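# Place the funnel onto its printed outline on the mat

## Task

Put the funnel down on the outline printed on the mat so that it matches that outline. The funnel must rest entirely within the mat, no other object may be on the mat, and nothing may be left tipped over. The reference picture is called manual.

## Robot and tools

Robot: two arms, left_arm and right_arm, each ending in a parallel two-finger gripper. In the scene frame the origin sits at table-top height midway between the nominal bases, +x points out over the table, +z points up, and left_arm is on the +y side. Arm names do not match image left/right. Calibrated bases: left_arm at (+0.011, +0.330, 0) m with quat_wxyz (+1.000, 0, 0, +0.014); right_arm at (-0.022, -0.221, 0) m with quat_wxyz (+1.000, 0, 0, +0.012). A camera stand stands behind the arms.

Frames: every hand pose, target and wrist-camera pose is expressed in that arm's own base frame, not the scene frame. The table and fixed cameras use the scene frame. On a gripper, +z runs along the fingers and the fingers close along y. end_effector_position is the point between the pads, about 5 mm short of the fingertips. Reported poses may be off by a few centimetres, more at long reach.

The 16-number row: every motion command uses rows of 16 plain numbers covering both arms together: left_arm x, y, z (metres), qw, qx, qy, qz (unit quaternion, w first), opening; then the same eight for right_arm. These are absolute poses in each arm's base frame, not offsets. Opening runs from -1 (closed) to +1 (fully open, 0.070 m). Send every number even when only one arm moves; a 0 in an opening slot is a real command. To keep an arm still, resend the exact pose from the last result before it stopped moving, plus its intended opening. Keep a fixed quaternion across rows to hold orientation rather than copying a drifted reported one.

execute_actions(actions, cameras): actions is a list of actions; each action is a table of 1 to 15 rows, one row per 1/30 s step, the last row held until 15 steps pass. Each target must lie within 0.6 m of that gripper's current position along each of its own axes, or the action is rejected for both arms; if the first action fails this against the latest reported state, the entire call is rejected. Images come back only if actions is empty or cameras lists them. An empty actions list also shows every field.

move(target, speed, blend, opening_speed, grip_force, blocking, cameras): drives each gripper in a straight line from its Hand target to the given row, or through a list of up to 15 rows, all within 10 s; no 0.6 m limit. speed is m/s, 0.002 to 2.2, default 0.25 (turning up to twice that in rad/s), one value or one per target. blend (m) rounds corners between listed targets; 0 stops at each. opening_speed (per second on the -1..+1 scale, at least 0.2) ramps the fingers. grip_force is newtons per pad, 5 to 20, one value or one per arm, persisting until changed. blocking=false returns after about 0.5 s while motion continues; a new move replaces a running one. Moves do not avoid obstacles or the other arm. Grippers lag and overshoot more at speed, especially with a near-straight arm. Avoid paths close to an arm's own base; go around it. The result adds a move: line: done (within 3 mm and 2 degrees), off_target, moving, held, fault, and limits such as paced (pose clipped) or held (steps withheld). done does not mean no contact.

wait(seconds 0 to 10, cameras): lets the scene run with the last commands; ends early if a running move finishes. stop(cameras): brakes a running move, needing some distance. zoom_image(camera cam_left_wrist or cam_right_wrist, region [x0, y0, x1, y1] pixels from the top-left, at most 504 by 504): magnifies the newest image of that camera. show_instructions(): shows the reference image manual. finished_scene(scene): ends the current scene, given its number; irreversible, and the goal must hold without the robot.

Control details: orientation commands are clipped each step to within 32 degrees of the measured one, and position has priority; check the Hand target and Tool commands lines and send the remainder next. Joints move at most 3 rad/s, needing 0.6 s to reach that. Joint ranges (rad): waist -2.618 to 2.618, shoulder 0 to 3.140, elbow -2.967 to 0 (straight at -2.831), forearm roll -1.745 to 1.745, wrist pitch -1.220 to 1.220, wrist roll -2.094 to 2.094. Near the waist axis a small hand motion can swing the whole arm.

Gripping: closing fully takes about 1 s. grip_measured is on the opening scale; to hold, command about 0.05 below the reading at first contact for full force, less for a gentler hold. Items under about 2 mm wide get reduced force. A fast close can squeeze harder.

Results: positions, quaternions, Hand target, Tool commands, grip_measured, Joint positions (last value is finger opening in metres) and joint torques (whole drive output, with offsets, noise and friction; positive toward larger joint values). Cameras: cam_left_wrist 672x504 and cam_right_wrist 672x504, both on the wrists, with calibration given in the arm's base frame; images can lag during motion.

Avoid: contact torque at a joint's load limit (20.9 N m for waist, shoulder, elbow; 7.28 for the three wrist joints, whose motors manage only about 4 N m including held weight) halts that arm for 10 s. Motors heat when holding loads, stretching out or pushing at unreachable poses; MOTOR HOT appears at 65 °C and at 80 °C the arm goes limp for 30 to 60 s. Arm-to-arm hits or presses, including gripping the other arm's fingers, can fail the scene; the clearance check does not catch everything. Do not drop things, release moving parts, slam, or strike fixed or heavy objects; anything leaving the table fails the task. Loose objects may occasionally get nudged by outside pushes.

Each tool is called as a command line: name --argument value for each argument, lists and objects as JSON in quotes; but a table of rows of numbers goes row by row, as --pt "numbers of a row", without its own name.

Reference images:

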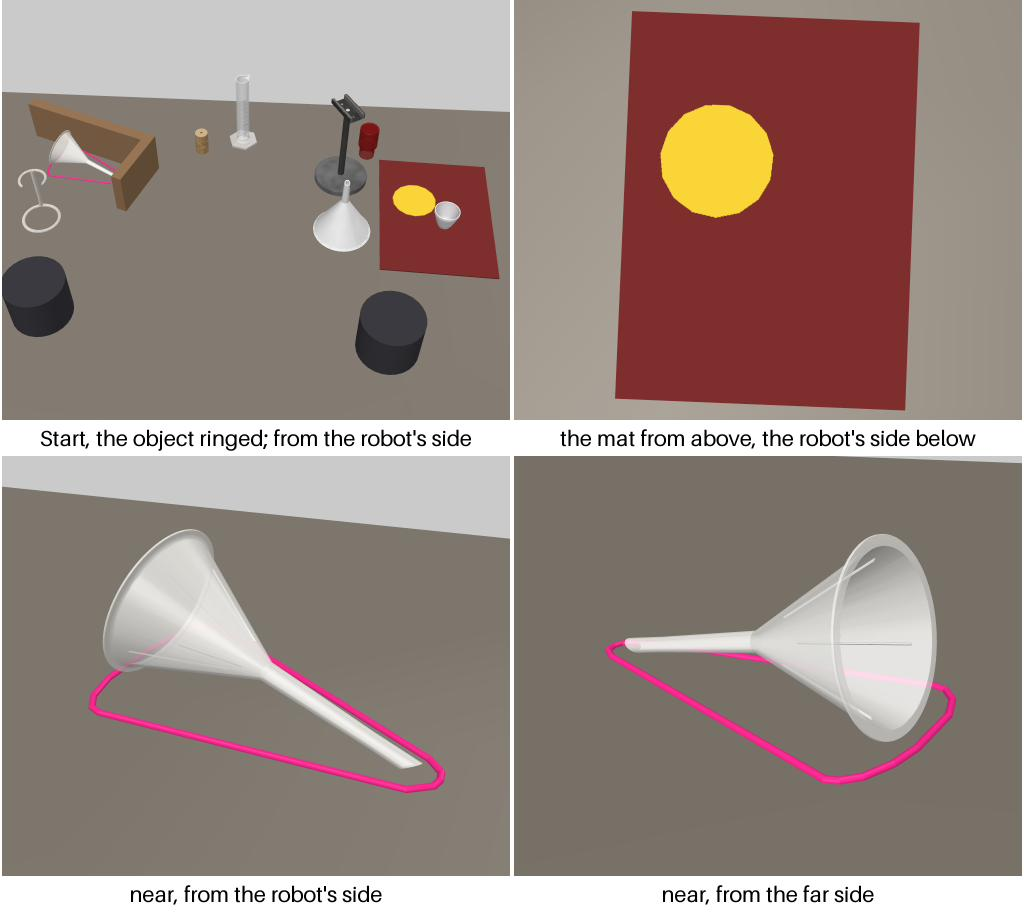

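## Session

execute_actions --actions '[]'

Scene clock: 0.00 s.
left_arm: end_effector_position=(+0.2006, -0.4414, +0.3861) grip_measured=+0.97 end_effector_quat_wxyz=(+0.432, +0.144, +0.839, -0.299) | right_arm: end_effector_position=(+0.1820, -0.2287, +0.2014) grip_measured=+1.00 end_effector_quat_wxyz=(+0.390, +0.627, +0.674, +0.012)
Joint positions: left_arm=[-1.379 1.691 -1.868 0.684 0.936 -1.185 0.069] | right_arm=[-1.105 1.033 -0.741 0.461 0.654 0.128 0.07]
Joint torques (N m): no reading
Hand target: left_arm +0.2006, -0.4414, +0.3861; +0.432, +0.144, +0.839, -0.299 | right_arm +0.1820, -0.2287, +0.2014; +0.390, +0.627, +0.674, +0.012
Tool commands: left_gripper/opening=+1.0 right_gripper/opening=+1.0

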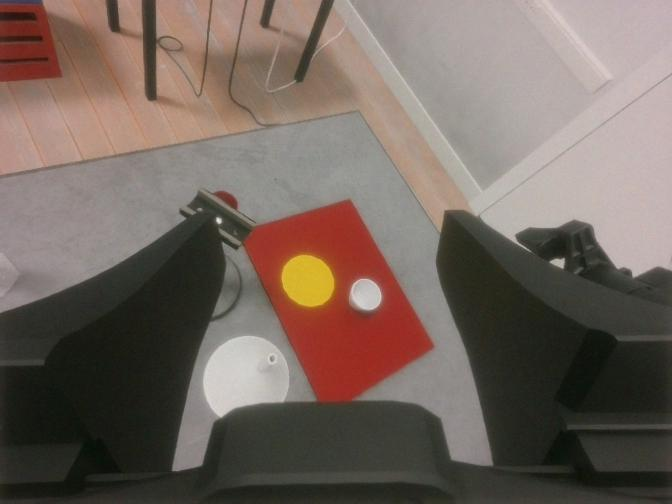

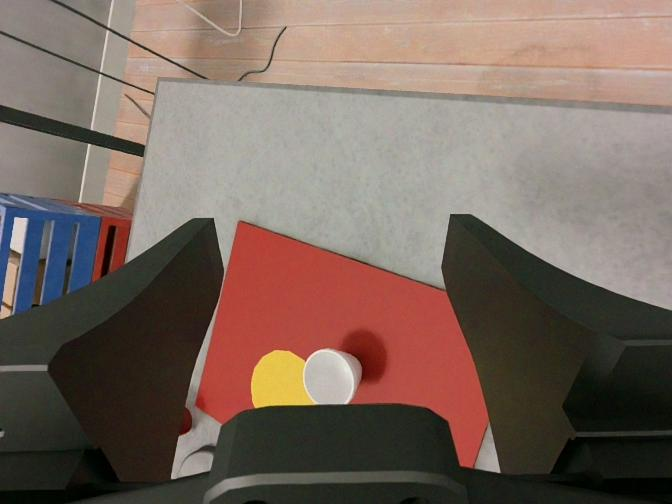

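move --target '[0.22,0,0.3,0.2588,0,0.9659,0,1,0.182,-0.2287,0.2014,0.39,0.627,0.674,0.012,1]' --speed 0.5 --cameras '["all"]'

Scene clock: 59.77 s.
left_arm: end_effector_position=(+0.2204, -0.0001, +0.2998) grip_measured=+0.97 end_effector_quat_wxyz=(+0.340, +0.000, +0.940, +0.000) | right_arm: end_effector_position=(+0.1820, -0.2288, +0.2015) grip_measured=+1.00 end_effector_quat_wxyz=(+0.390, +0.627, +0.674, +0.012)
Joint positions: left_arm=[-0.001 0.88 -1.136 0.001 1.219 -0.001 0.069] | right_arm=[-1.106 1.033 -0.741 0.462 0.654 0.126 0.07]
Joint torques (N m): left_arm=[0.17 0.1 -4.62 -0.15 -0.46 0.19] | right_arm=[-1.14 -2.97 -4.21 0.43 -0.8 -0.11]
Hand target: left_arm +0.2203, +0.0000, +0.2995; +0.340, +0.000, +0.941, +0.000 | right_arm +0.1820, -0.2287, +0.2014; +0.390, +0.627, +0.674, +0.012
Off the commanded pose: left_arm 0.000 m, 10 deg | right_arm 0.000 m, 0 deg.
joint sent to its limit (left arm) — joint 5 (wrist pitch), upper limit. The joint targets are off in orientation, not in position.
move: off_target (left_arm)
camera_calibration:
cam_left_wrist: T_world_to_cam=[[-0.0242235, -0.999706, 0.00132517, 0.00462818], [-0.997389, 0.0240771, -0.0680885, 0.237113], [0.0680366, -0.00297105, -0.997678, 0.403757], [0, 0, 0, 1]] pos_world=[0.209135, 0.00011742, 0.418958]
cam_right_wrist: T_world_to_cam=[[-0.845651, -0.184718, -0.500753, 0.211329], [-0.209733, 0.977737, -0.00648065, 0.263098], [0.490802, 0.0995441, -0.865566, 0.229379], [0, 0, 0, 1]] pos_world=[0.121311, -0.241038, 0.306072]

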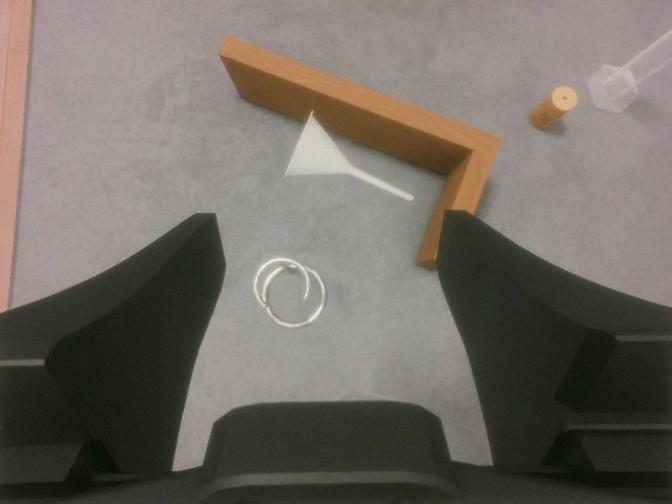

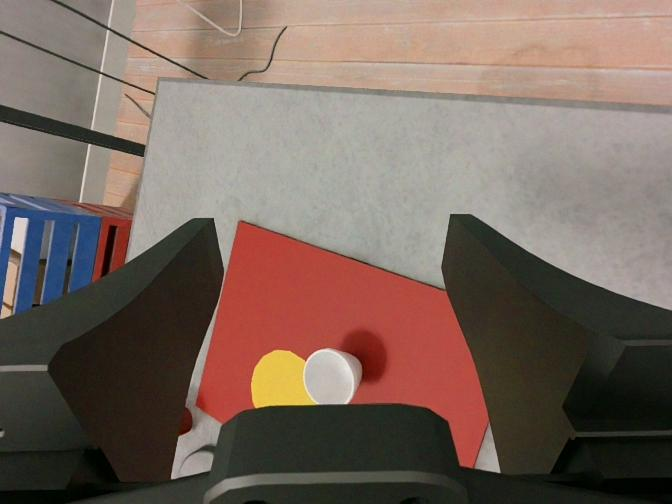

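move --target '[0.294,-0.072,0.113,-0.122,0.8065,0.55,0.1788,-0.2,0.252,-0.12,0.14,0,0.216,0.976,0,1]' --speed 0.4 --cameras '["all"]'

Scene clock: 105.63 s.
left_arm: end_effector_position=(+0.2940, -0.0719, +0.1121) grip_measured=-0.20 end_effector_quat_wxyz=(-0.111, +0.809, +0.547, +0.183) | right_arm: end_effector_position=(+0.2520, -0.1197, +0.1395) grip_measured=+1.00 end_effector_quat_wxyz=(+0.038, +0.215, +0.976, -0.009)
Joint positions: left_arm=[-0.549 1.659 -1.13 0.457 1.22 1.225 0.028] | right_arm=[-0.443 1.486 -1.123 0 1.217 -0.009 0.07]
Joint torques (N m): left_arm=[-0.04 -7.73 -4.93 0.08 0.67 0.03] | right_arm=[-1.13 -5.73 -4.62 -0.08 -0.21 0.04]
Hand target: left_arm +0.2940, -0.0718, +0.1126; -0.110, +0.809, +0.548, +0.183 | right_arm +0.2520, -0.1200, +0.1395; +0.038, +0.216, +0.976, -0.009
Off the commanded pose: left_arm 0.001 m, 1 deg | right_arm 0.001 m, 4 deg.
joint read past its limit (left arm) — joint 5 (wrist pitch), upper limit.
joint sent to its limit (left arm) — joint 5 (wrist pitch), upper limit. The joint targets still meet the commanded pose.
joint sent to its limit (right arm) — joint 5 (wrist pitch), upper limit. The joint targets are off in orientation, not in position.
move: off_target (right_arm)
camera_calibration:
cam_left_wrist: T_world_to_cam=[[-0.922891, 0.385055, 0.00237664, 0.298461], [0.191224, 0.452946, 0.870789, -0.124369], [0.334225, 0.804097, -0.491651, 0.134429], [0, 0, 0, 1]] pos_world=[0.2543, -0.166685, 0.173682]
cam_right_wrist: T_world_to_cam=[[-0.441733, -0.896909, 0.0206436, -0.000148797], [-0.769096, 0.390431, 0.506019, 0.169946], [-0.461913, 0.207648, -0.862275, 0.383123], [0, 0, 0, 1]] pos_world=[0.307609, -0.146041, 0.244365]

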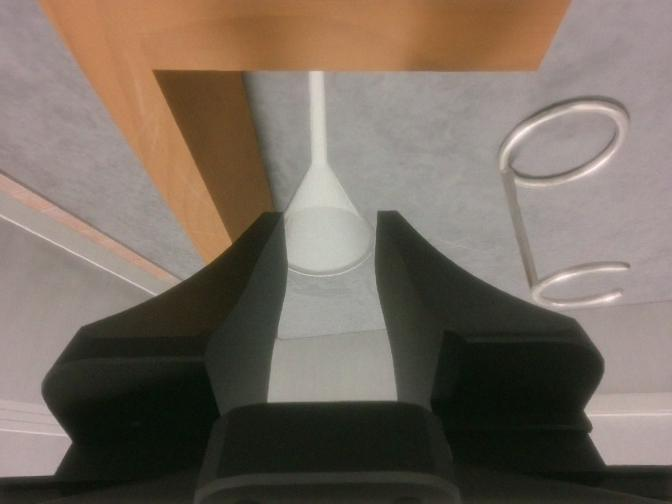

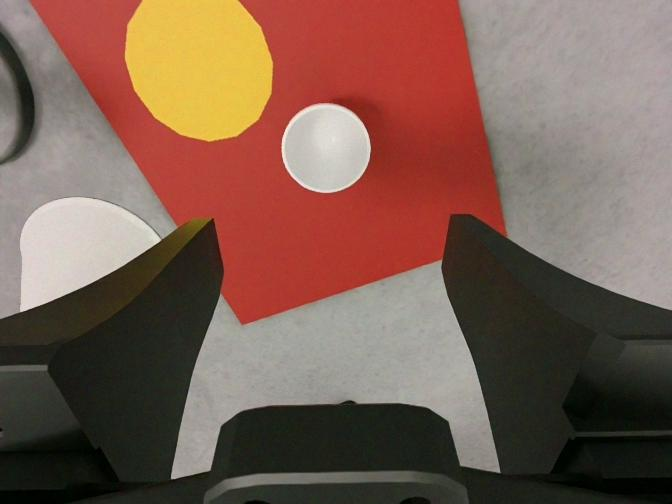

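move --pt "0.303 -0.076 0.103 -0.122 0.8065 0.55 0.1788 -0.5 0.253 -0.12 0.09 0.038 0.216 0.976 -0.009 1" --pt "0.316 -0.040 0.021 -0.122 0.8065 0.55 0.1788 -0.5 0.253 -0.12 0.029 0.038 0.216 0.976 -0.009 1" --speed 0.15 --cameras '["all"]'

Scene clock: 122.03 s.
left_arm: end_effector_position=(+0.3156, -0.0394, +0.0202) grip_measured=-0.50 end_effector_quat_wxyz=(-0.123, +0.806, +0.550, +0.178) | right_arm: end_effector_position=(+0.2525, -0.1198, +0.0283) grip_measured=+1.00 end_effector_quat_wxyz=(+0.037, +0.216, +0.976, -0.009)
Joint positions: left_arm=[-0.423 1.856 -0.983 0.572 0.896 1.133 0.018] | right_arm=[-0.443 1.654 -0.832 -0.001 0.761 -0.006 0.07]
Joint torques (N m): left_arm=[-0.74 -8.48 -4.15 0.02 0.39 0.28] | right_arm=[-0.19 -7.78 -3.62 -0.14 -0.23 0.09]
Hand target: left_arm +0.3160, -0.0400, +0.0210; -0.122, +0.807, +0.550, +0.179 | right_arm +0.2530, -0.1200, +0.0290; +0.038, +0.216, +0.976, -0.009
Off the commanded pose: left_arm 0.001 m, 0 deg | right_arm 0.001 m, 0 deg.
move: done
camera_calibration:
cam_left_wrist: T_world_to_cam=[[-0.927768, 0.372297, 0.0253363, 0.306677], [0.201525, 0.442743, 0.873708, -0.0668289], [0.314062, 0.815704, -0.48579, 0.062483], [0, 0, 0, 1]] pos_world=[0.278369, -0.135555, 0.0809725]
cam_right_wrist: T_world_to_cam=[[-0.44277, -0.896386, 0.0211186, 0.00261069], [-0.767314, 0.39099, 0.508287, 0.226108], [-0.463879, 0.20885, -0.860929, 0.288117], [0, 0, 0, 1]] pos_world=[0.308303, -0.146239, 0.133065]

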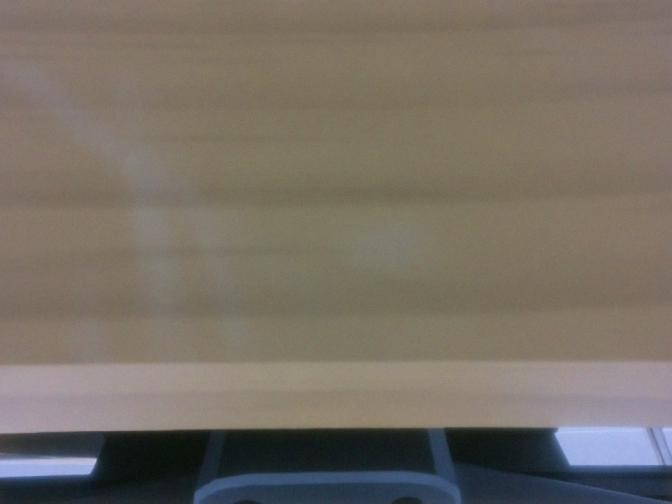

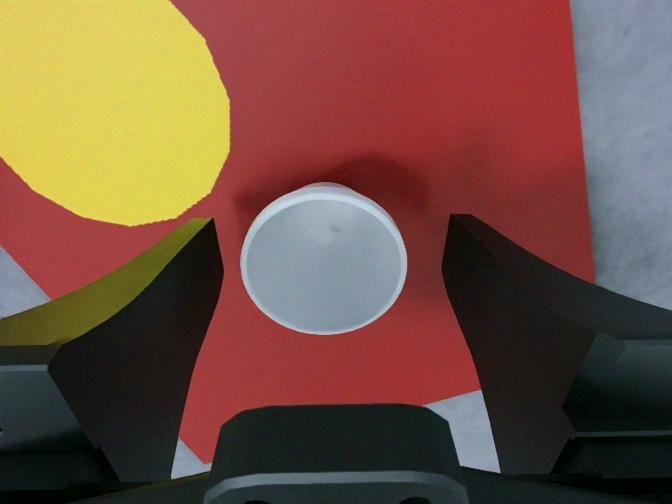

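move --target '[0.316,-0.040,0.021,-0.122,0.8065,0.55,0.1788,-1,0.253,-0.12,0.029,0.038,0.216,0.976,-0.009,-0.1]' --opening_speed 0.9 --grip_force '[12, 8]'

move --target '[0.316,-0.040,0.045,-0.122,0.8065,0.55,0.1788,-1,0.253,-0.12,0.075,0.038,0.216,0.976,-0.009,-0.1]' --speed 0.1 --cameras '["all"]'

Scene clock: 130.87 s.
left_arm: end_effector_position=(+0.3159, -0.0399, +0.0208) grip_measured=-1.00 end_effector_quat_wxyz=(-0.122, +0.806, +0.550, +0.179) | right_arm: end_effector_position=(+0.2529, -0.1200, +0.0287) grip_measured=+0.23 end_effector_quat_wxyz=(+0.038, +0.216, +0.976, -0.009)
Joint positions: left_arm=[-0.424 1.855 -0.984 0.571 0.896 1.133 0] | right_arm=[-0.443 1.653 -0.833 -0.001 0.761 -0.006 0.043]
Joint torques (N m): left_arm=[-1 -8.6 -4.33 0.03 0.37 0.3] | right_arm=[-0.28 -7.74 -3.84 -0.07 -0.24 0.09]
Hand target: left_arm +0.3160, -0.0400, +0.0210; -0.122, +0.807, +0.550, +0.179 | right_arm +0.2530, -0.1200, +0.0290; +0.038, +0.216, +0.976, -0.009
Off the commanded pose: left_arm 0.000 m, 0 deg | right_arm 0.000 m, 0 deg.
grip_force (N): 12, 8
move: done

Scene clock: 131.63 s.
left_arm: end_effector_position=(+0.3161, -0.0400, +0.0455) grip_measured=-1.00 end_effector_quat_wxyz=(-0.122, +0.807, +0.550, +0.179) | right_arm: end_effector_position=(+0.2535, -0.1203, +0.0758) grip_measured=+0.23 end_effector_quat_wxyz=(+0.039, +0.216, +0.976, -0.009)
Joint positions: left_arm=[-0.424 1.801 -1.023 0.535 0.975 1.194 0] | right_arm=[-0.443 1.561 -0.939 -0.001 0.955 -0.006 0.043]
Joint torques (N m): left_arm=[-0.95 -6.91 -3.52 0.2 0.01 0.05] | right_arm=[-0.34 -5.25 -2.62 0.07 -0.48 0]
Hand target: left_arm +0.3160, -0.0400, +0.0450; -0.122, +0.807, +0.550, +0.179 | right_arm +0.2530, -0.1200, +0.0750; +0.038, +0.216, +0.976, -0.009
Off the commanded pose: left_arm 0.001 m, 0 deg | right_arm 0.001 m, 0 deg.
grip_force (N): 12, 8
move: done
camera_calibration:
cam_left_wrist: T_world_to_cam=[[-0.927424, 0.373371, 0.0218961, 0.306916], [0.199394, 0.444051, 0.873534, -0.0881584], [0.316429, 0.814502, -0.486271, 0.0744145], [0, 0, 0, 1]] pos_world=[0.278673, -0.136058, 0.106475]
cam_right_wrist: T_world_to_cam=[[-0.442956, -0.896294, 0.021148, 0.00170864], [-0.769541, 0.392204, 0.503967, 0.203929], [-0.459997, 0.206961, -0.863464, 0.328531], [0, 0, 0, 1]] pos_world=[0.308812, -0.146443, 0.180865]

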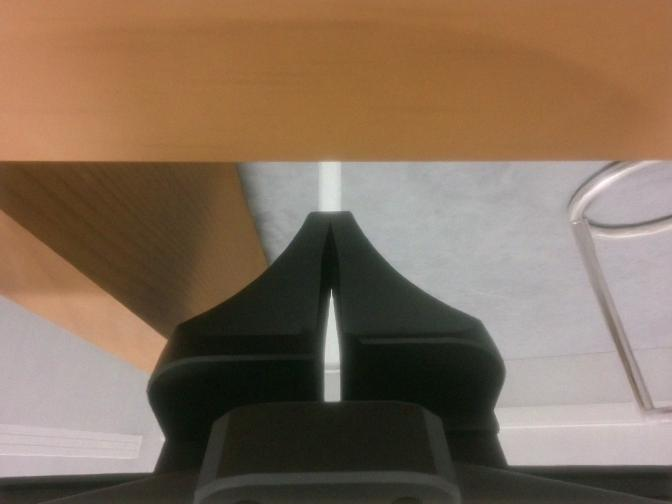

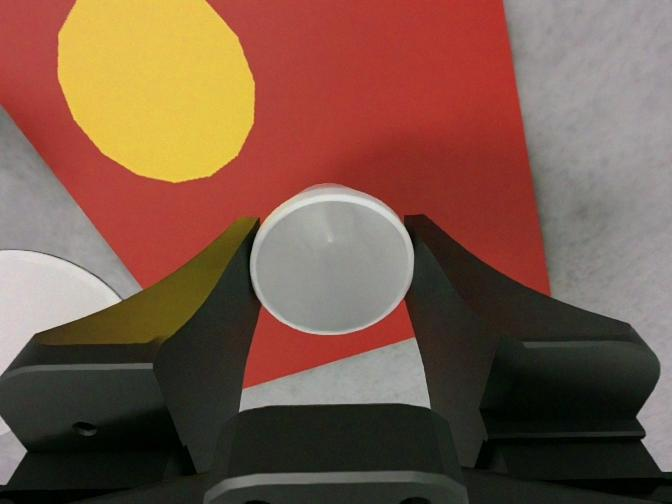

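move --pt "0.316 -0.040 0.03 -0.122 0.8065 0.55 0.1788 -0.5 0.258 -0.2 0.08 0.038 0.216 0.976 -0.009 -0.1" --pt "0.316 -0.040 0.010 -0.122 0.8065 0.55 0.1788 -0.5 0.262 -0.285 0.07 0.038 0.216 0.976 -0.009 -0.1" --pt "0.316 -0.040 0.010 -0.122 0.8065 0.55 0.1788 -1 0.262 -0.285 0.030 0.038 0.216 0.976 -0.009 -0.1" --speed 0.2 --opening_speed 0.9

move --target '[0.316,-0.040,0.03,-0.122,0.8065,0.55,0.1788,-1,0.262,-0.285,0.0295,0.038,0.216,0.976,-0.009,0.7]' --speed 0.1 --opening_speed 0.9 --cameras '["all"]'

Scene clock: 145.80 s.
left_arm: end_effector_position=(+0.3185, -0.0412, +0.0147) grip_measured=-0.81 end_effector_quat_wxyz=(-0.115, +0.806, +0.552, +0.183) | right_arm: end_effector_position=(+0.2617, -0.2852, +0.0297) grip_measured=+0.23 end_effector_quat_wxyz=(+0.038, +0.216, +0.976, -0.009)
Joint positions: left_arm=[-0.424 1.867 -0.972 0.59 0.861 1.104 0.007] | right_arm=[-0.845 1.98 -1.327 0.037 0.933 -0.43 0.043]
Joint torques (N m): left_arm=[-3.59 13.15 7.71 -2.59 0.79 1.6] | right_arm=[-0.19 -11.19 -4.27 0.12 -0.22 -0.08]
Hand target: left_arm +0.3160, -0.0400, +0.0101; -0.122, +0.807, +0.550, +0.179 | right_arm +0.2620, -0.2850, +0.0300; +0.038, +0.216, +0.976, -0.009
Off the commanded pose: left_arm 0.005 m, 1 deg | right_arm 0.000 m, 0 deg.
grip_force (N): 12, 8
move: off_target (left_arm); target 3's new opening was sent with left_arm's hand 0.006 m and 1 deg from that target

Scene clock: 146.90 s.
left_arm: end_effector_position=(+0.3156, -0.0402, +0.0296) grip_measured=-0.81 end_effector_quat_wxyz=(-0.123, +0.807, +0.550, +0.178) | right_arm: end_effector_position=(+0.2619, -0.2853, +0.0297) grip_measured=+0.70 end_effector_quat_wxyz=(+0.038, +0.216, +0.976, -0.009)
Joint positions: left_arm=[-0.425 1.835 -0.997 0.556 0.926 1.157 0.007] | right_arm=[-0.845 1.98 -1.327 0.037 0.933 -0.43 0.06]
Joint torques (N m): left_arm=[0.49 -8.59 -4.6 0.27 0.03 0.01] | right_arm=[-0.25 -8.93 -2.52 0.11 -0.46 -0.07]
Hand target: left_arm +0.3160, -0.0400, +0.0300; -0.122, +0.807, +0.550, +0.179 | right_arm +0.2620, -0.2850, +0.0295; +0.038, +0.216, +0.976, -0.009
Off the commanded pose: left_arm 0.001 m, 0 deg | right_arm 0.000 m, 0 deg.
grip_force (N): 12, 8
move: done
camera_calibration:
cam_left_wrist: T_world_to_cam=[[-0.927109, 0.373991, 0.0244769, 0.306641], [0.201887, 0.443311, 0.873337, -0.074767], [0.31577, 0.81462, -0.486501, 0.067175], [0, 0, 0, 1]] pos_world=[0.278172, -0.136258, 0.0904719]
cam_right_wrist: T_world_to_cam=[[-0.443097, -0.896205, 0.02193, -0.141607], [-0.768207, 0.392195, 0.506006, 0.297917], [-0.462086, 0.207363, -0.862251, 0.327408], [0, 0, 0, 1]] pos_world=[0.317407, -0.311643, 0.134666]

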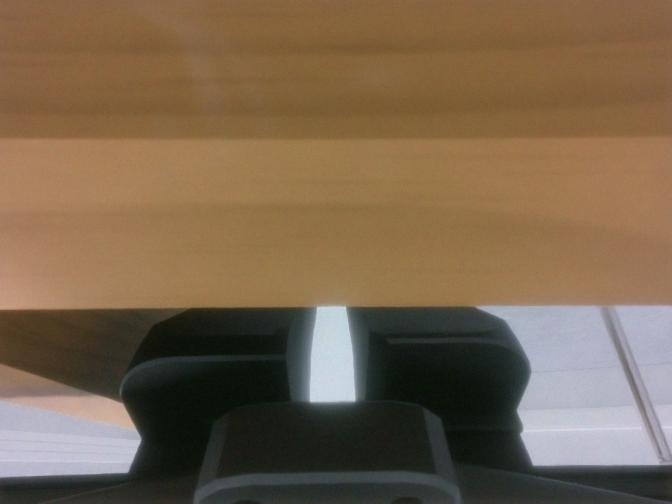

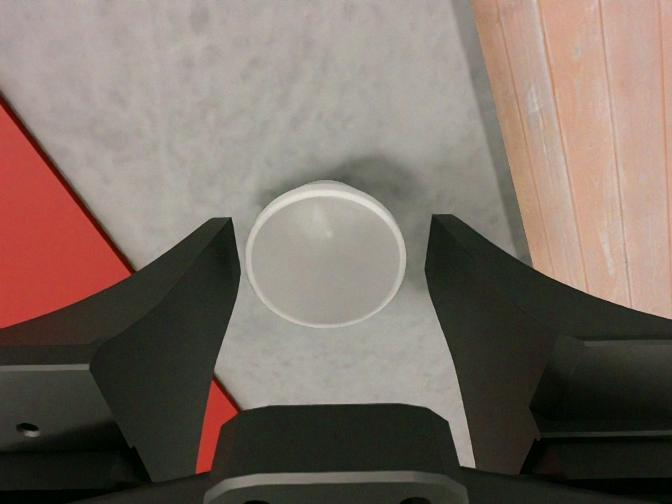

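move --pt "0.310 -0.045 0.15 -0.122 0.8065 0.55 0.1788 -1 0.262 -0.285 0.10 0.038 0.216 0.976 -0.009 0.7" --pt "0.29 -0.28 0.22 0.594 0.306 0.696 -0.2615 -1 0.23 -0.22 0.16 0.038 0.216 0.976 -0.009 0.7" --pt "0.33 -0.36 0.16 0.594 0.306 0.696 -0.2615 -1 0.24 -0.10 0.19 0.038 0.216 0.976 -0.009 0.7" --speed 0.3 --blend '[0.03,0.03,0]' --cameras '["all"]'

Scene clock: 179.27 s.
left_arm: end_effector_position=(+0.3302, -0.3601, +0.1601) grip_measured=-0.81 end_effector_quat_wxyz=(+0.431, +0.378, +0.787, -0.228) | right_arm: end_effector_position=(+0.2402, -0.0998, +0.1896) grip_measured=+0.70 end_effector_quat_wxyz=(+0.131, +0.214, +0.968, -0.025)
Joint positions: left_arm=[-0.762 1.72 -1.047 -1.756 0.149 1.811 0.007] | right_arm=[-0.391 1.259 -1.084 -0.004 1.217 0.045 0.06]
Joint torques (N m): left_arm=[-1 -9.12 -4.71 -0.27 0.17 0.03] | right_arm=[-1.18 -3.04 -3.65 -0.07 -0.38 -0.08]
Hand target: left_arm +0.3301, -0.3600, +0.1603; +0.432, +0.378, +0.787, -0.228 | right_arm +0.2401, -0.1000, +0.1894; +0.130, +0.214, +0.968, -0.025
Off the commanded pose: left_arm 0.000 m, 23 deg | right_arm 0.000 m, 11 deg.
joint sent to its limit (left arm) — joint 4 (forearm roll), lower limit. The joint targets are off in orientation, not in position.
joint sent to its limit (right arm) — joint 5 (wrist pitch), upper limit. The joint targets are off in orientation, not in position.
grip_force (N): 12, 8
move: off_target (left_arm, right_arm)
camera_calibration:
cam_left_wrist: T_world_to_cam=[[-0.80598, -0.591366, 0.0261268, 0.048818], [-0.554452, 0.738738, -0.383209, 0.507315], [0.207316, -0.323344, -0.923292, 0.0826092], [0, 0, 0, 1]] pos_world=[0.303502, -0.319193, 0.269405]
cam_right_wrist: T_world_to_cam=[[-0.443892, -0.896047, 0.00774214, 0.0145083], [-0.84283, 0.420432, 0.335969, 0.180582], [-0.304299, 0.142609, -0.941841, 0.387519], [0, 0, 0, 1]] pos_world=[0.276562, -0.118186, 0.304199]

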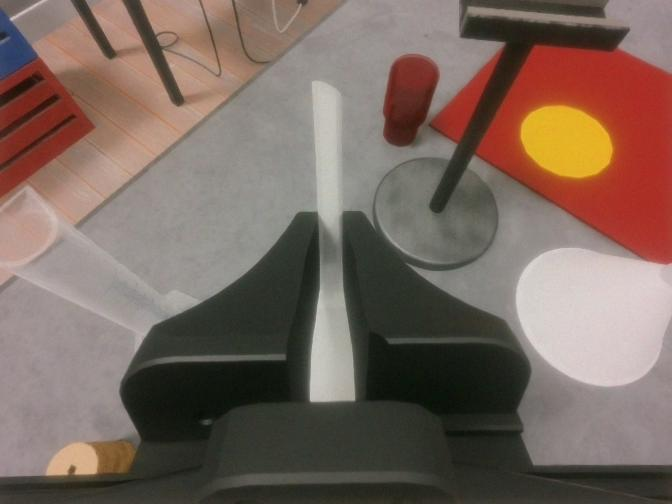

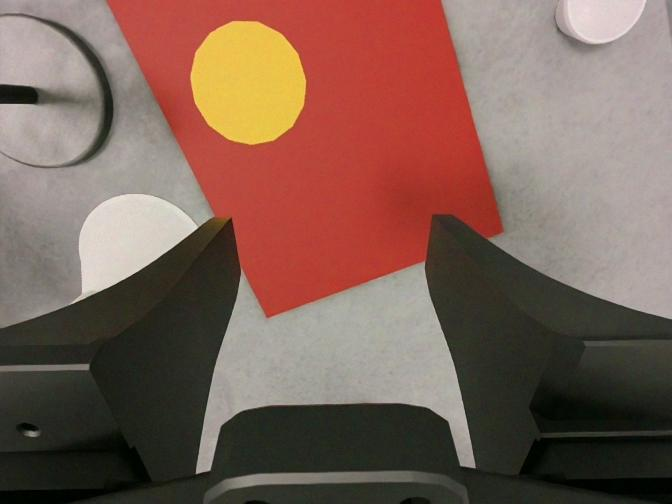

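move --pt "0.31 -0.30 0.22 0.279 0.355 0.885 -0.112 -1 0.24 -0.10 0.19 0.13 0.214 0.968 -0.025 0.7" --pt "0.33 -0.36 0.16 0.594 0.306 0.696 -0.2615 -1 0.24 -0.10 0.19 0.13 0.214 0.968 -0.025 0.7" --speed 0.3 --cameras '["all"]'

Scene clock: 191.90 s.
left_arm: end_effector_position=(+0.3302, -0.3599, +0.1598) grip_measured=-0.81 end_effector_quat_wxyz=(+0.594, +0.306, +0.696, -0.261) | right_arm: end_effector_position=(+0.2401, -0.0998, +0.1899) grip_measured=+0.70 end_effector_quat_wxyz=(+0.131, +0.214, +0.968, -0.025)
Joint positions: left_arm=[-0.828 1.82 -0.775 0.001 -0.8 -0.001 0.007] | right_arm=[-0.391 1.258 -1.084 -0.004 1.217 0.045 0.06]
Joint torques (N m): left_arm=[-0.96 -8.46 -3.76 -0.19 -1.11 0.28] | right_arm=[-0.55 -5.15 -4.61 -0.15 -0.07 0.09]
Hand target: left_arm +0.3300, -0.3600, +0.1600; +0.594, +0.306, +0.696, -0.262 | right_arm +0.2400, -0.1000, +0.1899; +0.131, +0.214, +0.968, -0.025
Off the commanded pose: left_arm 0.000 m, 0 deg | right_arm 0.000 m, 0 deg.
joint sent to its limit (right arm) — joint 5 (wrist pitch), upper limit. The joint targets still meet the commanded pose.
grip_force (N): 12, 8
move: done
camera_calibration:
cam_left_wrist: T_world_to_cam=[[-0.749727, -0.661592, -0.0143342, 0.0114841], [-0.459798, 0.536384, -0.707727, 0.454859], [0.475916, -0.524011, -0.70634, -0.113275], [0, 0, 0, 1]] pos_world=[0.271662, -0.295738, 0.24207]
cam_right_wrist: T_world_to_cam=[[-0.443887, -0.89605, 0.00764634, 0.0144455], [-0.84312, 0.420526, 0.33512, 0.180697], [-0.3035, 0.142309, -0.942144, 0.387484], [0, 0, 0, 1]] pos_world=[0.276363, -0.118186, 0.3044]

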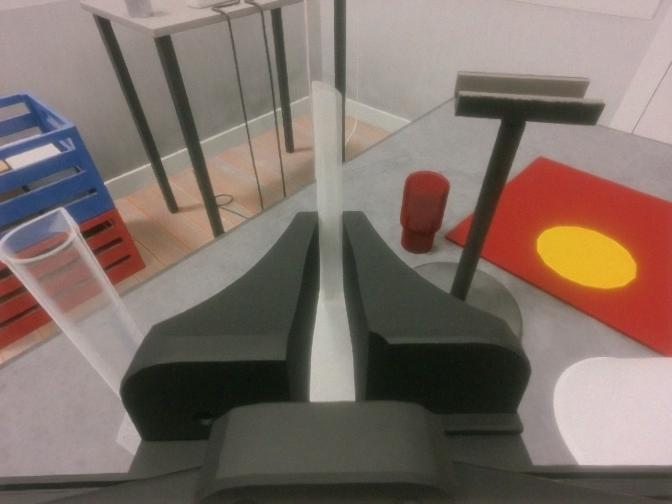

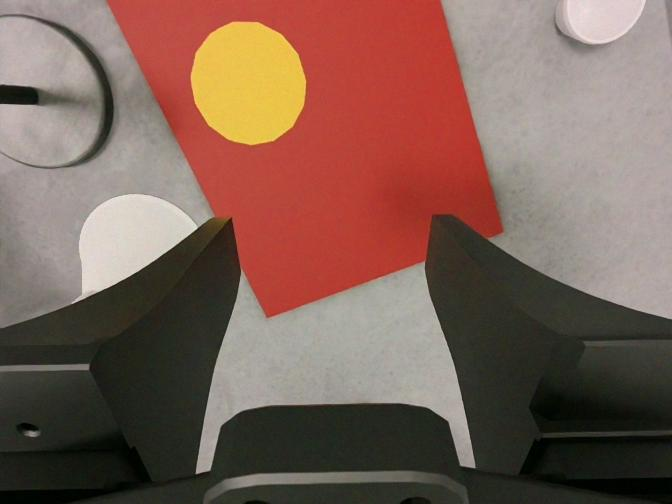

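move --pt "0.33 -0.36 0.092 0.594 0.306 0.696 -0.2615 -1 0.24 -0.10 0.19 0.13 0.214 0.968 -0.025 0.7" --pt "0.33 -0.36 0.076 0.594 0.306 0.696 -0.2615 -1 0.24 -0.10 0.19 0.13 0.214 0.968 -0.025 0.7" --speed '[0.2,0.04]' --cameras '["cam_left_wrist"]'

Scene clock: 204.77 s.
left_arm: end_effector_position=(+0.3308, -0.3607, +0.0799) grip_measured=-0.81 end_effector_quat_wxyz=(+0.598, +0.305, +0.693, -0.263) | right_arm: end_effector_position=(+0.2401, -0.0998, +0.1899) grip_measured=+0.70 end_effector_quat_wxyz=(+0.131, +0.214, +0.968, -0.025)
Joint positions: left_arm=[-0.828 2.106 -0.738 0.001 -1.135 -0.001 0.007] | right_arm=[-0.391 1.258 -1.084 -0.004 1.217 0.045 0.06]
Joint torques (N m): left_arm=[-0.9 -2.29 -0.14 -0.12 2.49 0.28] | right_arm=[-0.19 -5.07 -4.29 -0.15 -0.07 0.09]
Hand target: left_arm +0.3300, -0.3600, +0.0760; +0.594, +0.306, +0.696, -0.262 | right_arm +0.2400, -0.1000, +0.1899; +0.131, +0.214, +0.968, -0.025
Off the commanded pose: left_arm 0.004 m, 1 deg | right_arm 0.000 m, 0 deg.
joint sent to its limit (right arm) — joint 5 (wrist pitch), upper limit. The joint targets still meet the commanded pose.
grip_force (N): 12, 8
move: off_target (left_arm)
camera_calibration:
cam_left_wrist: T_world_to_cam=[[-0.749654, -0.661672, -0.0144307, 0.0102968], [-0.454086, 0.530083, -0.716113, 0.395562], [0.481482, -0.530284, -0.697835, -0.175158], [0, 0, 0, 1]] pos_world=[0.271673, -0.295751, 0.161184]
Images, in order (width x height): cam_left_wrist 672x504.

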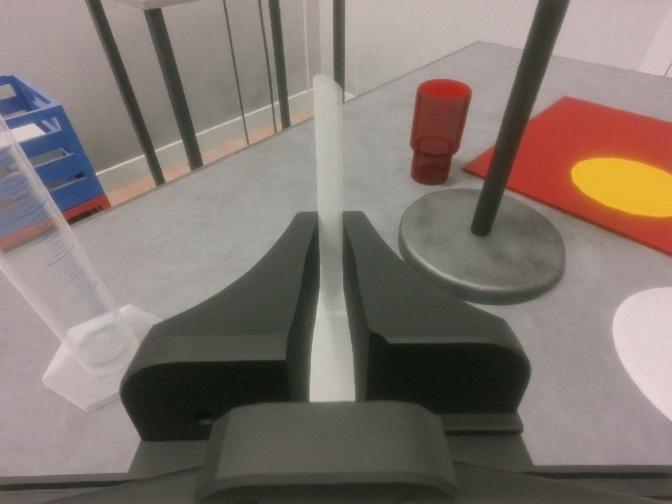

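move --pt "0.33 -0.36 0.079 0.594 0.306 0.696 -0.2615 -0.4 0.24 -0.10 0.19 0.13 0.214 0.968 -0.025 0.7" --pt "0.265 -0.289 0.082 0.594 0.306 0.696 -0.2615 -0.4 0.24 -0.10 0.19 0.13 0.214 0.968 -0.025 0.7" --speed 0.1 --opening_speed 0.5 --cameras '["cam_left_wrist"]'

Scene clock: 213.23 s.
left_arm: end_effector_position=(+0.2649, -0.2888, +0.0826) grip_measured=-0.40 end_effector_quat_wxyz=(+0.569, +0.315, +0.717, -0.250) | right_arm: end_effector_position=(+0.2401, -0.0998, +0.1899) grip_measured=+0.70 end_effector_quat_wxyz=(+0.131, +0.214, +0.968, -0.025)
Joint positions: left_arm=[-0.828 1.885 -0.348 0.001 -1.22 -0.001 0.021] | right_arm=[-0.391 1.258 -1.084 -0.004 1.217 0.045 0.06]
Joint torques (N m): left_arm=[0.41 -5.56 -3.29 0.03 -1.06 0.15] | right_arm=[-0.2 -4.97 -3.75 -0.15 -0.07 0.09]
Hand target: left_arm +0.2651, -0.2891, +0.0824; +0.568, +0.315, +0.717, -0.250 | right_arm +0.2400, -0.1000, +0.1899; +0.131, +0.214, +0.968, -0.025
Off the commanded pose: left_arm 0.001 m, 4 deg | right_arm 0.000 m, 0 deg.
joint sent to its limit (left arm) — joint 5 (wrist pitch), lower limit. The joint targets are off in orientation, not in position.
joint sent to its limit (right arm) — joint 5 (wrist pitch), upper limit. The joint targets still meet the commanded pose.
grip_force (N): 12, 8
move: off_target (left_arm)
camera_calibration:
cam_left_wrist: T_world_to_cam=[[-0.750432, -0.660826, -0.0126818, 0.00876682], [-0.493218, 0.572663, -0.654823, 0.347066], [0.439986, -0.485145, -0.755676, -0.0746201], [0, 0, 0, 1]] pos_world=[0.21059, -0.22916, 0.170989]
Images, in order (width x height): cam_left_wrist 672x504.

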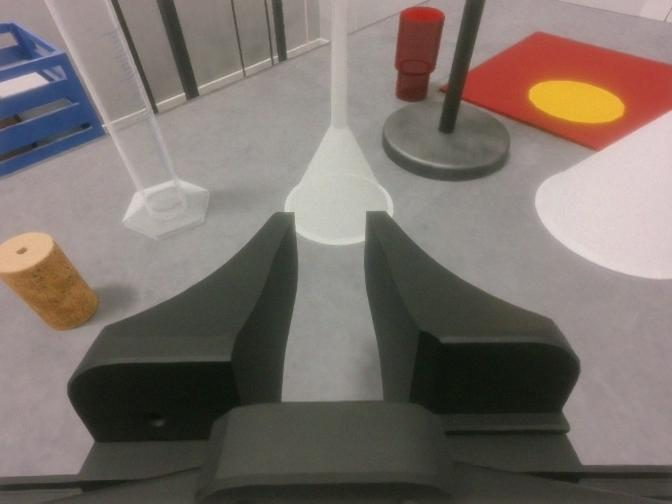

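move --pt "0.23 -0.2 0.15 0.569 0.315 0.717 -0.25 -0.4 0.24 0.05 0.25 0 -0.707 0.707 0 -0.3" --pt "0.2 -0.1 0.2 0.569 0.315 0.717 -0.25 -0.4 0.30 0.16 0.25 0 -0.707 0.707 0 -0.3" --pt "0.2 -0.05 0.2 0.569 0.315 0.717 -0.25 -0.4 0.37 0.184 0.205 0 -0.707 0.707 0 -0.3" --speed 0.3 --blend '[0.03,0.03,0]' --cameras '["cam_right_wrist"]'

Scene clock: 246.67 s.
left_arm: end_effector_position=(+0.1987, -0.0505, +0.2001) grip_measured=-0.40 end_effector_quat_wxyz=(+0.630, +0.197, +0.743, -0.114) | right_arm: end_effector_position=(+0.3698, +0.1842, +0.2046) grip_measured=-0.30 end_effector_quat_wxyz=(-0.162, +0.697, -0.697, +0.054)
Joint positions: left_arm=[-1.599 0.01 -0.141 1.288 1.22 -1.183 0.021] | right_arm=[0.462 1.747 -1.649 0 1.217 -1.109 0.025]
Joint torques (N m): left_arm=[0.39 2.74 -4.63 0.78 -0.35 0.03] | right_arm=[-0.21 -9.47 -3.25 0 -0.12 -0.03]
Hand target: left_arm +0.1988, -0.0505, +0.2001; +0.630, +0.197, +0.743, -0.114 | right_arm +0.3699, +0.1839, +0.2046; -0.162, +0.697, -0.697, +0.054
Off the commanded pose: left_arm 0.001 m, 22 deg | right_arm 0.000 m, 20 deg.
shoulder posture changed (left arm): the wrist came as close to joint 1's axis as it can, and the arm is now in the other of its two shoulder postures.
joint sent to its limit (left arm) — joint 2 (shoulder), lower limit; joint 5 (wrist pitch), upper limit. The joint targets are off in orientation, not in position.
joint sent to its limit (right arm) — joint 5 (wrist pitch), upper limit. The joint targets are off in orientation, not in position.
grip_force (N): 12, 8
move: off_target (left_arm, right_arm); limits=paced
camera_calibration:
cam_right_wrist: T_world_to_cam=[[0.946741, -0.0478652, 0.318418, -0.407708], [-0.181922, -0.895448, 0.406298, 0.148961], [0.265679, -0.442586, -0.856465, 0.280119], [0, 0, 0, 1]] pos_world=[0.338672, 0.237848, 0.309211]
Images, in order (width x height): cam_right_wrist 672x504.

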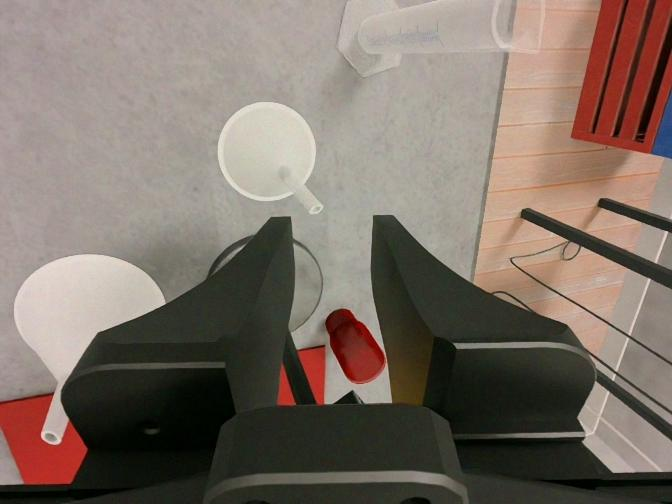

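move --target '[0.1987,-0.0505,0.2001,0.63,0.197,0.743,-0.114,-0.4,0.387,0.169,0.15,0,-0.707,0.707,0,0]' --speed 0.15 --cameras '["cam_right_wrist"]'

Scene clock: 260.60 s.
left_arm: end_effector_position=(+0.1987, -0.0505, +0.2001) grip_measured=-0.40 end_effector_quat_wxyz=(+0.630, +0.197, +0.743, -0.114) | right_arm: end_effector_position=(+0.3867, +0.1688, +0.1488) grip_measured=+0.00 end_effector_quat_wxyz=(-0.098, +0.703, -0.703, +0.038)
Joint positions: left_arm=[-1.598 0.01 -0.141 1.288 1.219 -1.183 0.021] | right_arm=[0.411 1.885 -1.656 0 1.217 -1.159 0.035]
Joint torques (N m): left_arm=[0.4 -0.68 -3.75 0.56 -0.53 0.02] | right_arm=[-0.8 -10.9 -4.79 0 -0.02 -0.02]
Hand target: left_arm +0.1987, -0.0505, +0.2001; +0.630, +0.197, +0.743, -0.114 | right_arm +0.3868, +0.1689, +0.1496; -0.099, +0.703, -0.703, +0.039
Off the commanded pose: left_arm 0.000 m, 0 deg | right_arm 0.001 m, 12 deg.
joint sent to its limit (left arm) — joint 2 (shoulder), lower limit. The joint targets still meet the commanded pose.
joint sent to its limit (right arm) — joint 5 (wrist pitch), upper limit. The joint targets are off in orientation, not in position.
grip_force (N): 12, 8
move: off_target (right_arm)
camera_calibration:
cam_right_wrist: T_world_to_cam=[[0.976782, -0.0317472, 0.211868, -0.405115], [-0.133149, -0.864716, 0.48429, 0.125251], [0.167831, -0.501256, -0.848867, 0.267677], [0, 0, 0, 1]] pos_world=[0.367462, 0.22962, 0.252395]
Images, in order (width x height): cam_right_wrist 672x504.

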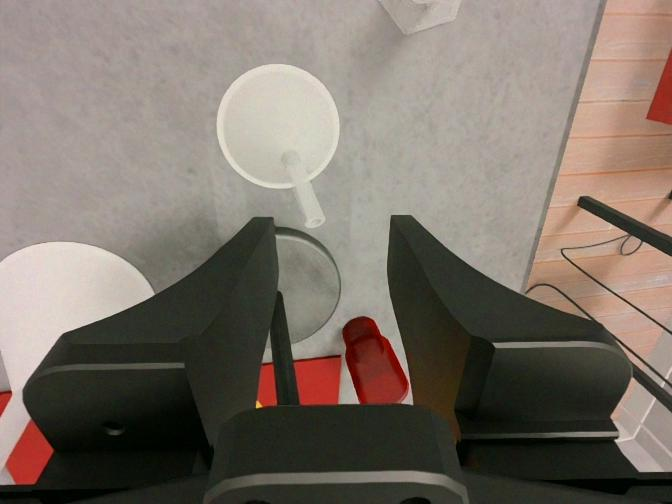

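move --pt "0.1987 -0.0505 0.2001 0.63 0.197 0.743 -0.114 -0.4 0.387 0.167 0.098 -0.04 0.706 -0.706 0.02 0" --pt "0.1987 -0.0505 0.2001 0.63 0.197 0.743 -0.114 -0.4 0.387 0.167 0.098 -0.04 0.706 -0.706 0.02 -1" --speed 0.12 --opening_speed 0.7 --grip_force 12 --cameras '["cam_right_wrist"]'

Scene clock: 276.97 s.
left_arm: end_effector_position=(+0.1987, -0.0505, +0.2001) grip_measured=-0.40 end_effector_quat_wxyz=(+0.630, +0.197, +0.743, -0.114) | right_arm: end_effector_position=(+0.3869, +0.1670, +0.0980) grip_measured=-0.77 end_effector_quat_wxyz=(-0.041, +0.706, -0.706, +0.020)
Joint positions: left_arm=[-1.598 0.01 -0.141 1.288 1.219 -1.183 0.021] | right_arm=[0.411 2.004 -1.653 -0.008 1.217 -1.157 0.008]
Joint torques (N m): left_arm=[0.4 -0.97 -3.96 0.56 -0.54 0.03] | right_arm=[-0.86 -9.89 -3.98 0.08 -0.14 0.05]
Hand target: left_arm +0.1987, -0.0505, +0.2001; +0.630, +0.197, +0.743, -0.114 | right_arm +0.3870, +0.1670, +0.0979; -0.041, +0.706, -0.706, +0.020
Off the commanded pose: left_arm 0.000 m, 0 deg | right_arm 0.000 m, 0 deg.
joint sent to its limit (left arm) — joint 2 (shoulder), lower limit. The joint targets still meet the commanded pose.
joint sent to its limit (right arm) — joint 5 (wrist pitch), upper limit. The joint targets still meet the commanded pose.
grip_force (N): 12, 12
move: done
camera_calibration:
cam_right_wrist: T_world_to_cam=[[0.993996, -0.0229618, 0.106981, -0.39246], [-0.0777676, -0.836044, 0.543123, 0.116319], [0.0769694, -0.548181, -0.83281, 0.265013], [0, 0, 0, 1]] pos_world=[0.378752, 0.233511, 0.199515]
Images, in order (width x height): cam_right_wrist 672x504.

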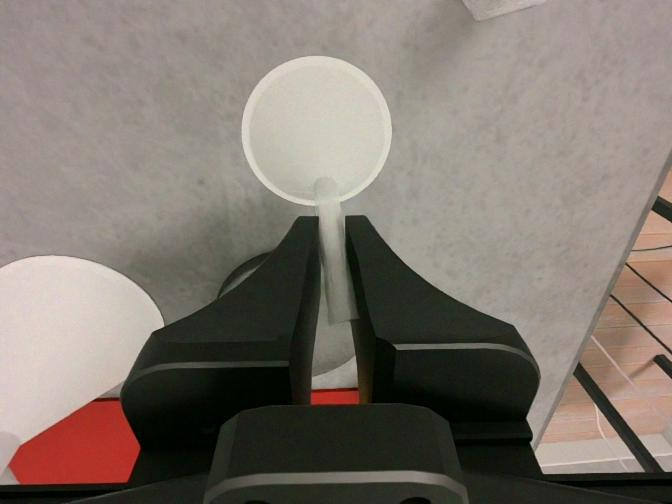

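move --pt "0.1987 -0.0505 0.2001 0.63 0.197 0.743 -0.114 -0.4 0.38 0.175 0.17 -0.041 0.706 -0.706 0.02 -1" --pt "0.1987 -0.0505 0.2001 0.63 0.197 0.743 -0.114 -0.4 0.26 0.14 0.27 -0.041 0.706 -0.706 0.02 -1" --pt "0.1987 -0.0505 0.2001 0.63 0.197 0.743 -0.114 -0.4 0.235 0.05 0.28 -0.0287 0.341 -0.938 0.035 -1" --pt "0.1987 -0.0505 0.2001 0.63 0.197 0.743 -0.114 -0.4 0.27 -0.06 0.26 -0.0287 0.341 -0.938 0.035 -1" --pt "0.1987 -0.0505 0.2001 0.63 0.197 0.743 -0.114 -0.4 0.309 -0.075 0.16 -0.0287 0.341 -0.938 0.035 -1" --speed 0.25 --blend '[0.03,0.03,0.03,0.03,0]' --cameras '["cam_right_wrist"]'

Scene clock: 310.53 s.
left_arm: end_effector_position=(+0.1987, -0.0505, +0.2001) grip_measured=-0.40 end_effector_quat_wxyz=(+0.630, +0.197, +0.743, -0.114) | right_arm: end_effector_position=(+0.3090, -0.0747, +0.1594) grip_measured=-0.78 end_effector_quat_wxyz=(+0.059, -0.341, +0.937, -0.054)
Joint positions: left_arm=[-1.598 0.01 -0.141 1.288 1.219 -1.183 0.021] | right_arm=[-0.218 1.552 -1.267 -0.029 1.217 -0.909 0.008]
Joint torques (N m): left_arm=[0.37 -0.97 -4.41 0.56 -0.53 0.05] | right_arm=[-1.16 -7.9 -4.6 -0.1 0.11 -0.07]
Hand target: left_arm +0.1987, -0.0505, +0.2001; +0.630, +0.197, +0.743, -0.114 | right_arm +0.3089, -0.0750, +0.1595; +0.059, -0.341, +0.937, -0.054
Off the commanded pose: left_arm 0.000 m, 0 deg | right_arm 0.001 m, 4 deg.
joint sent to its limit (left arm) — joint 2 (shoulder), lower limit. The joint targets still meet the commanded pose.
joint sent to its limit (right arm) — joint 5 (wrist pitch), upper limit. The joint targets are off in orientation, not in position.
grip_force (N): 12, 12
move: off_target (right_arm)
camera_calibration:
cam_right_wrist: T_world_to_cam=[[0.613078, -0.773563, 0.160422, -0.274082], [-0.725994, -0.471573, 0.500552, 0.109224], [-0.311558, -0.423343, -0.850713, 0.321796], [0, 0, 0, 1]] pos_world=[0.347588, -0.0242828, 0.263052]
Images, in order (width x height): cam_right_wrist 672x504.

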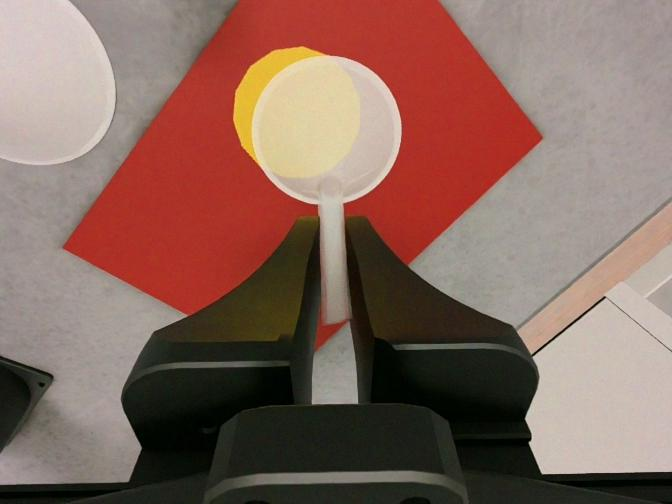

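move --target '[0.1987,-0.0505,0.2001,0.63,0.197,0.743,-0.114,-0.4,0.31,-0.075,0.108,-0.0287,0.341,-0.938,0.035,-1]' --speed 0.15 --cameras '["cam_right_wrist"]'

Scene clock: 323.53 s.
left_arm: end_effector_position=(+0.1987, -0.0505, +0.2001) grip_measured=-0.40 end_effector_quat_wxyz=(+0.630, +0.197, +0.743, -0.114) | right_arm: end_effector_position=(+0.3095, -0.0749, +0.1071) grip_measured=-0.78 end_effector_quat_wxyz=(+0.028, -0.341, +0.939, -0.034)
Joint positions: left_arm=[-1.598 0.01 -0.141 1.288 1.219 -1.183 0.021] | right_arm=[-0.218 1.645 -1.173 -0.031 1.103 -0.903 0.008]
Joint torques (N m): left_arm=[0.38 -0.96 -4.59 0.56 -0.53 0.05] | right_arm=[-0.24 -8.51 -4.59 -0.08 -0.23 0.09]
Hand target: left_arm +0.1987, -0.0505, +0.2001; +0.630, +0.197, +0.743, -0.114 | right_arm +0.3100, -0.0750, +0.1080; +0.029, -0.341, +0.939, -0.035
Off the commanded pose: left_arm 0.000 m, 0 deg | right_arm 0.001 m, 0 deg.
joint sent to its limit (left arm) — joint 2 (shoulder), lower limit. The joint targets still meet the commanded pose.
grip_force (N): 12, 12
move: done
camera_calibration:
cam_right_wrist: T_world_to_cam=[[0.620701, -0.777131, 0.103911, -0.262678], [-0.689683, -0.478143, 0.543799, 0.11932], [-0.372919, -0.409202, -0.832758, 0.295529], [0, 0, 0, 1]] pos_world=[0.355546, -0.0261527, 0.208513]
Images, in order (width x height): cam_right_wrist 672x504.

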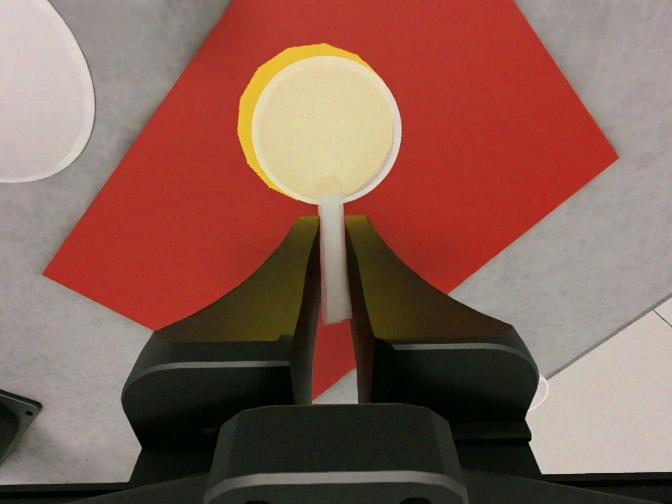

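move --pt "0.1987 -0.0505 0.2001 0.63 0.197 0.743 -0.114 -0.4 0.3092 -0.070 0.104 -0.0287 0.341 -0.938 0.035 -1" --speed 0.08 --cameras '["cam_right_wrist"]'

Scene clock: 333.63 s.
left_arm: end_effector_position=(+0.1987, -0.0505, +0.2001) grip_measured=-0.40 end_effector_quat_wxyz=(+0.630, +0.197, +0.743, -0.114) | right_arm: end_effector_position=(+0.3092, -0.0701, +0.1039) grip_measured=-0.78 end_effector_quat_wxyz=(+0.029, -0.341, +0.939, -0.035)
Joint positions: left_arm=[-1.598 0.01 -0.141 1.288 1.219 -1.183 0.021] | right_arm=[-0.202 1.642 -1.156 -0.033 1.087 -0.885 0.008]
Joint torques (N m): left_arm=[0.35 -0.99 -4.71 0.56 -0.53 0.06] | right_arm=[-0.43 -8.35 -2.87 -0.11 -0.42 0.05]
Hand target: left_arm +0.1987, -0.0505, +0.2001; +0.630, +0.197, +0.743, -0.114 | right_arm +0.3092, -0.0700, +0.1040; +0.029, -0.341, +0.939, -0.035
Off the commanded pose: left_arm 0.000 m, 0 deg | right_arm 0.000 m, 0 deg.
joint sent to its limit (left arm) — joint 2 (shoulder), lower limit. The joint targets still meet the commanded pose.
grip_force (N): 12, 12
move: done
camera_calibration:
cam_right_wrist: T_world_to_cam=[[0.6203, -0.777213, 0.105675, -0.258464], [-0.690961, -0.477689, 0.542574, 0.12372], [-0.371216, -0.409576, -0.833334, 0.294274], [0, 0, 0, 1]] pos_world=[0.35505, -0.0212538, 0.205415]
Images, in order (width x height): cam_right_wrist 672x504.

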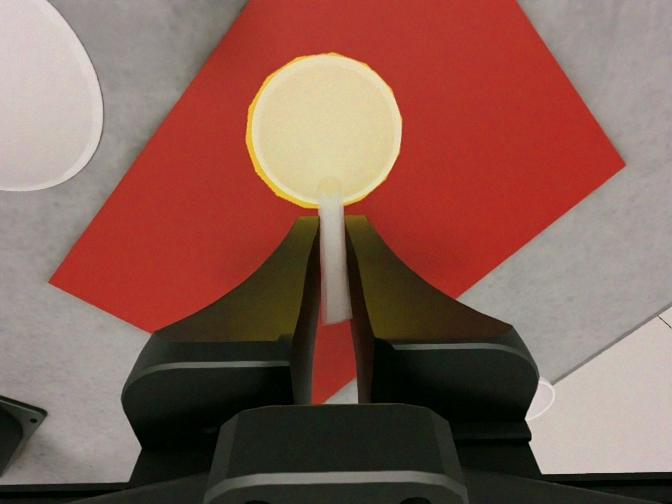

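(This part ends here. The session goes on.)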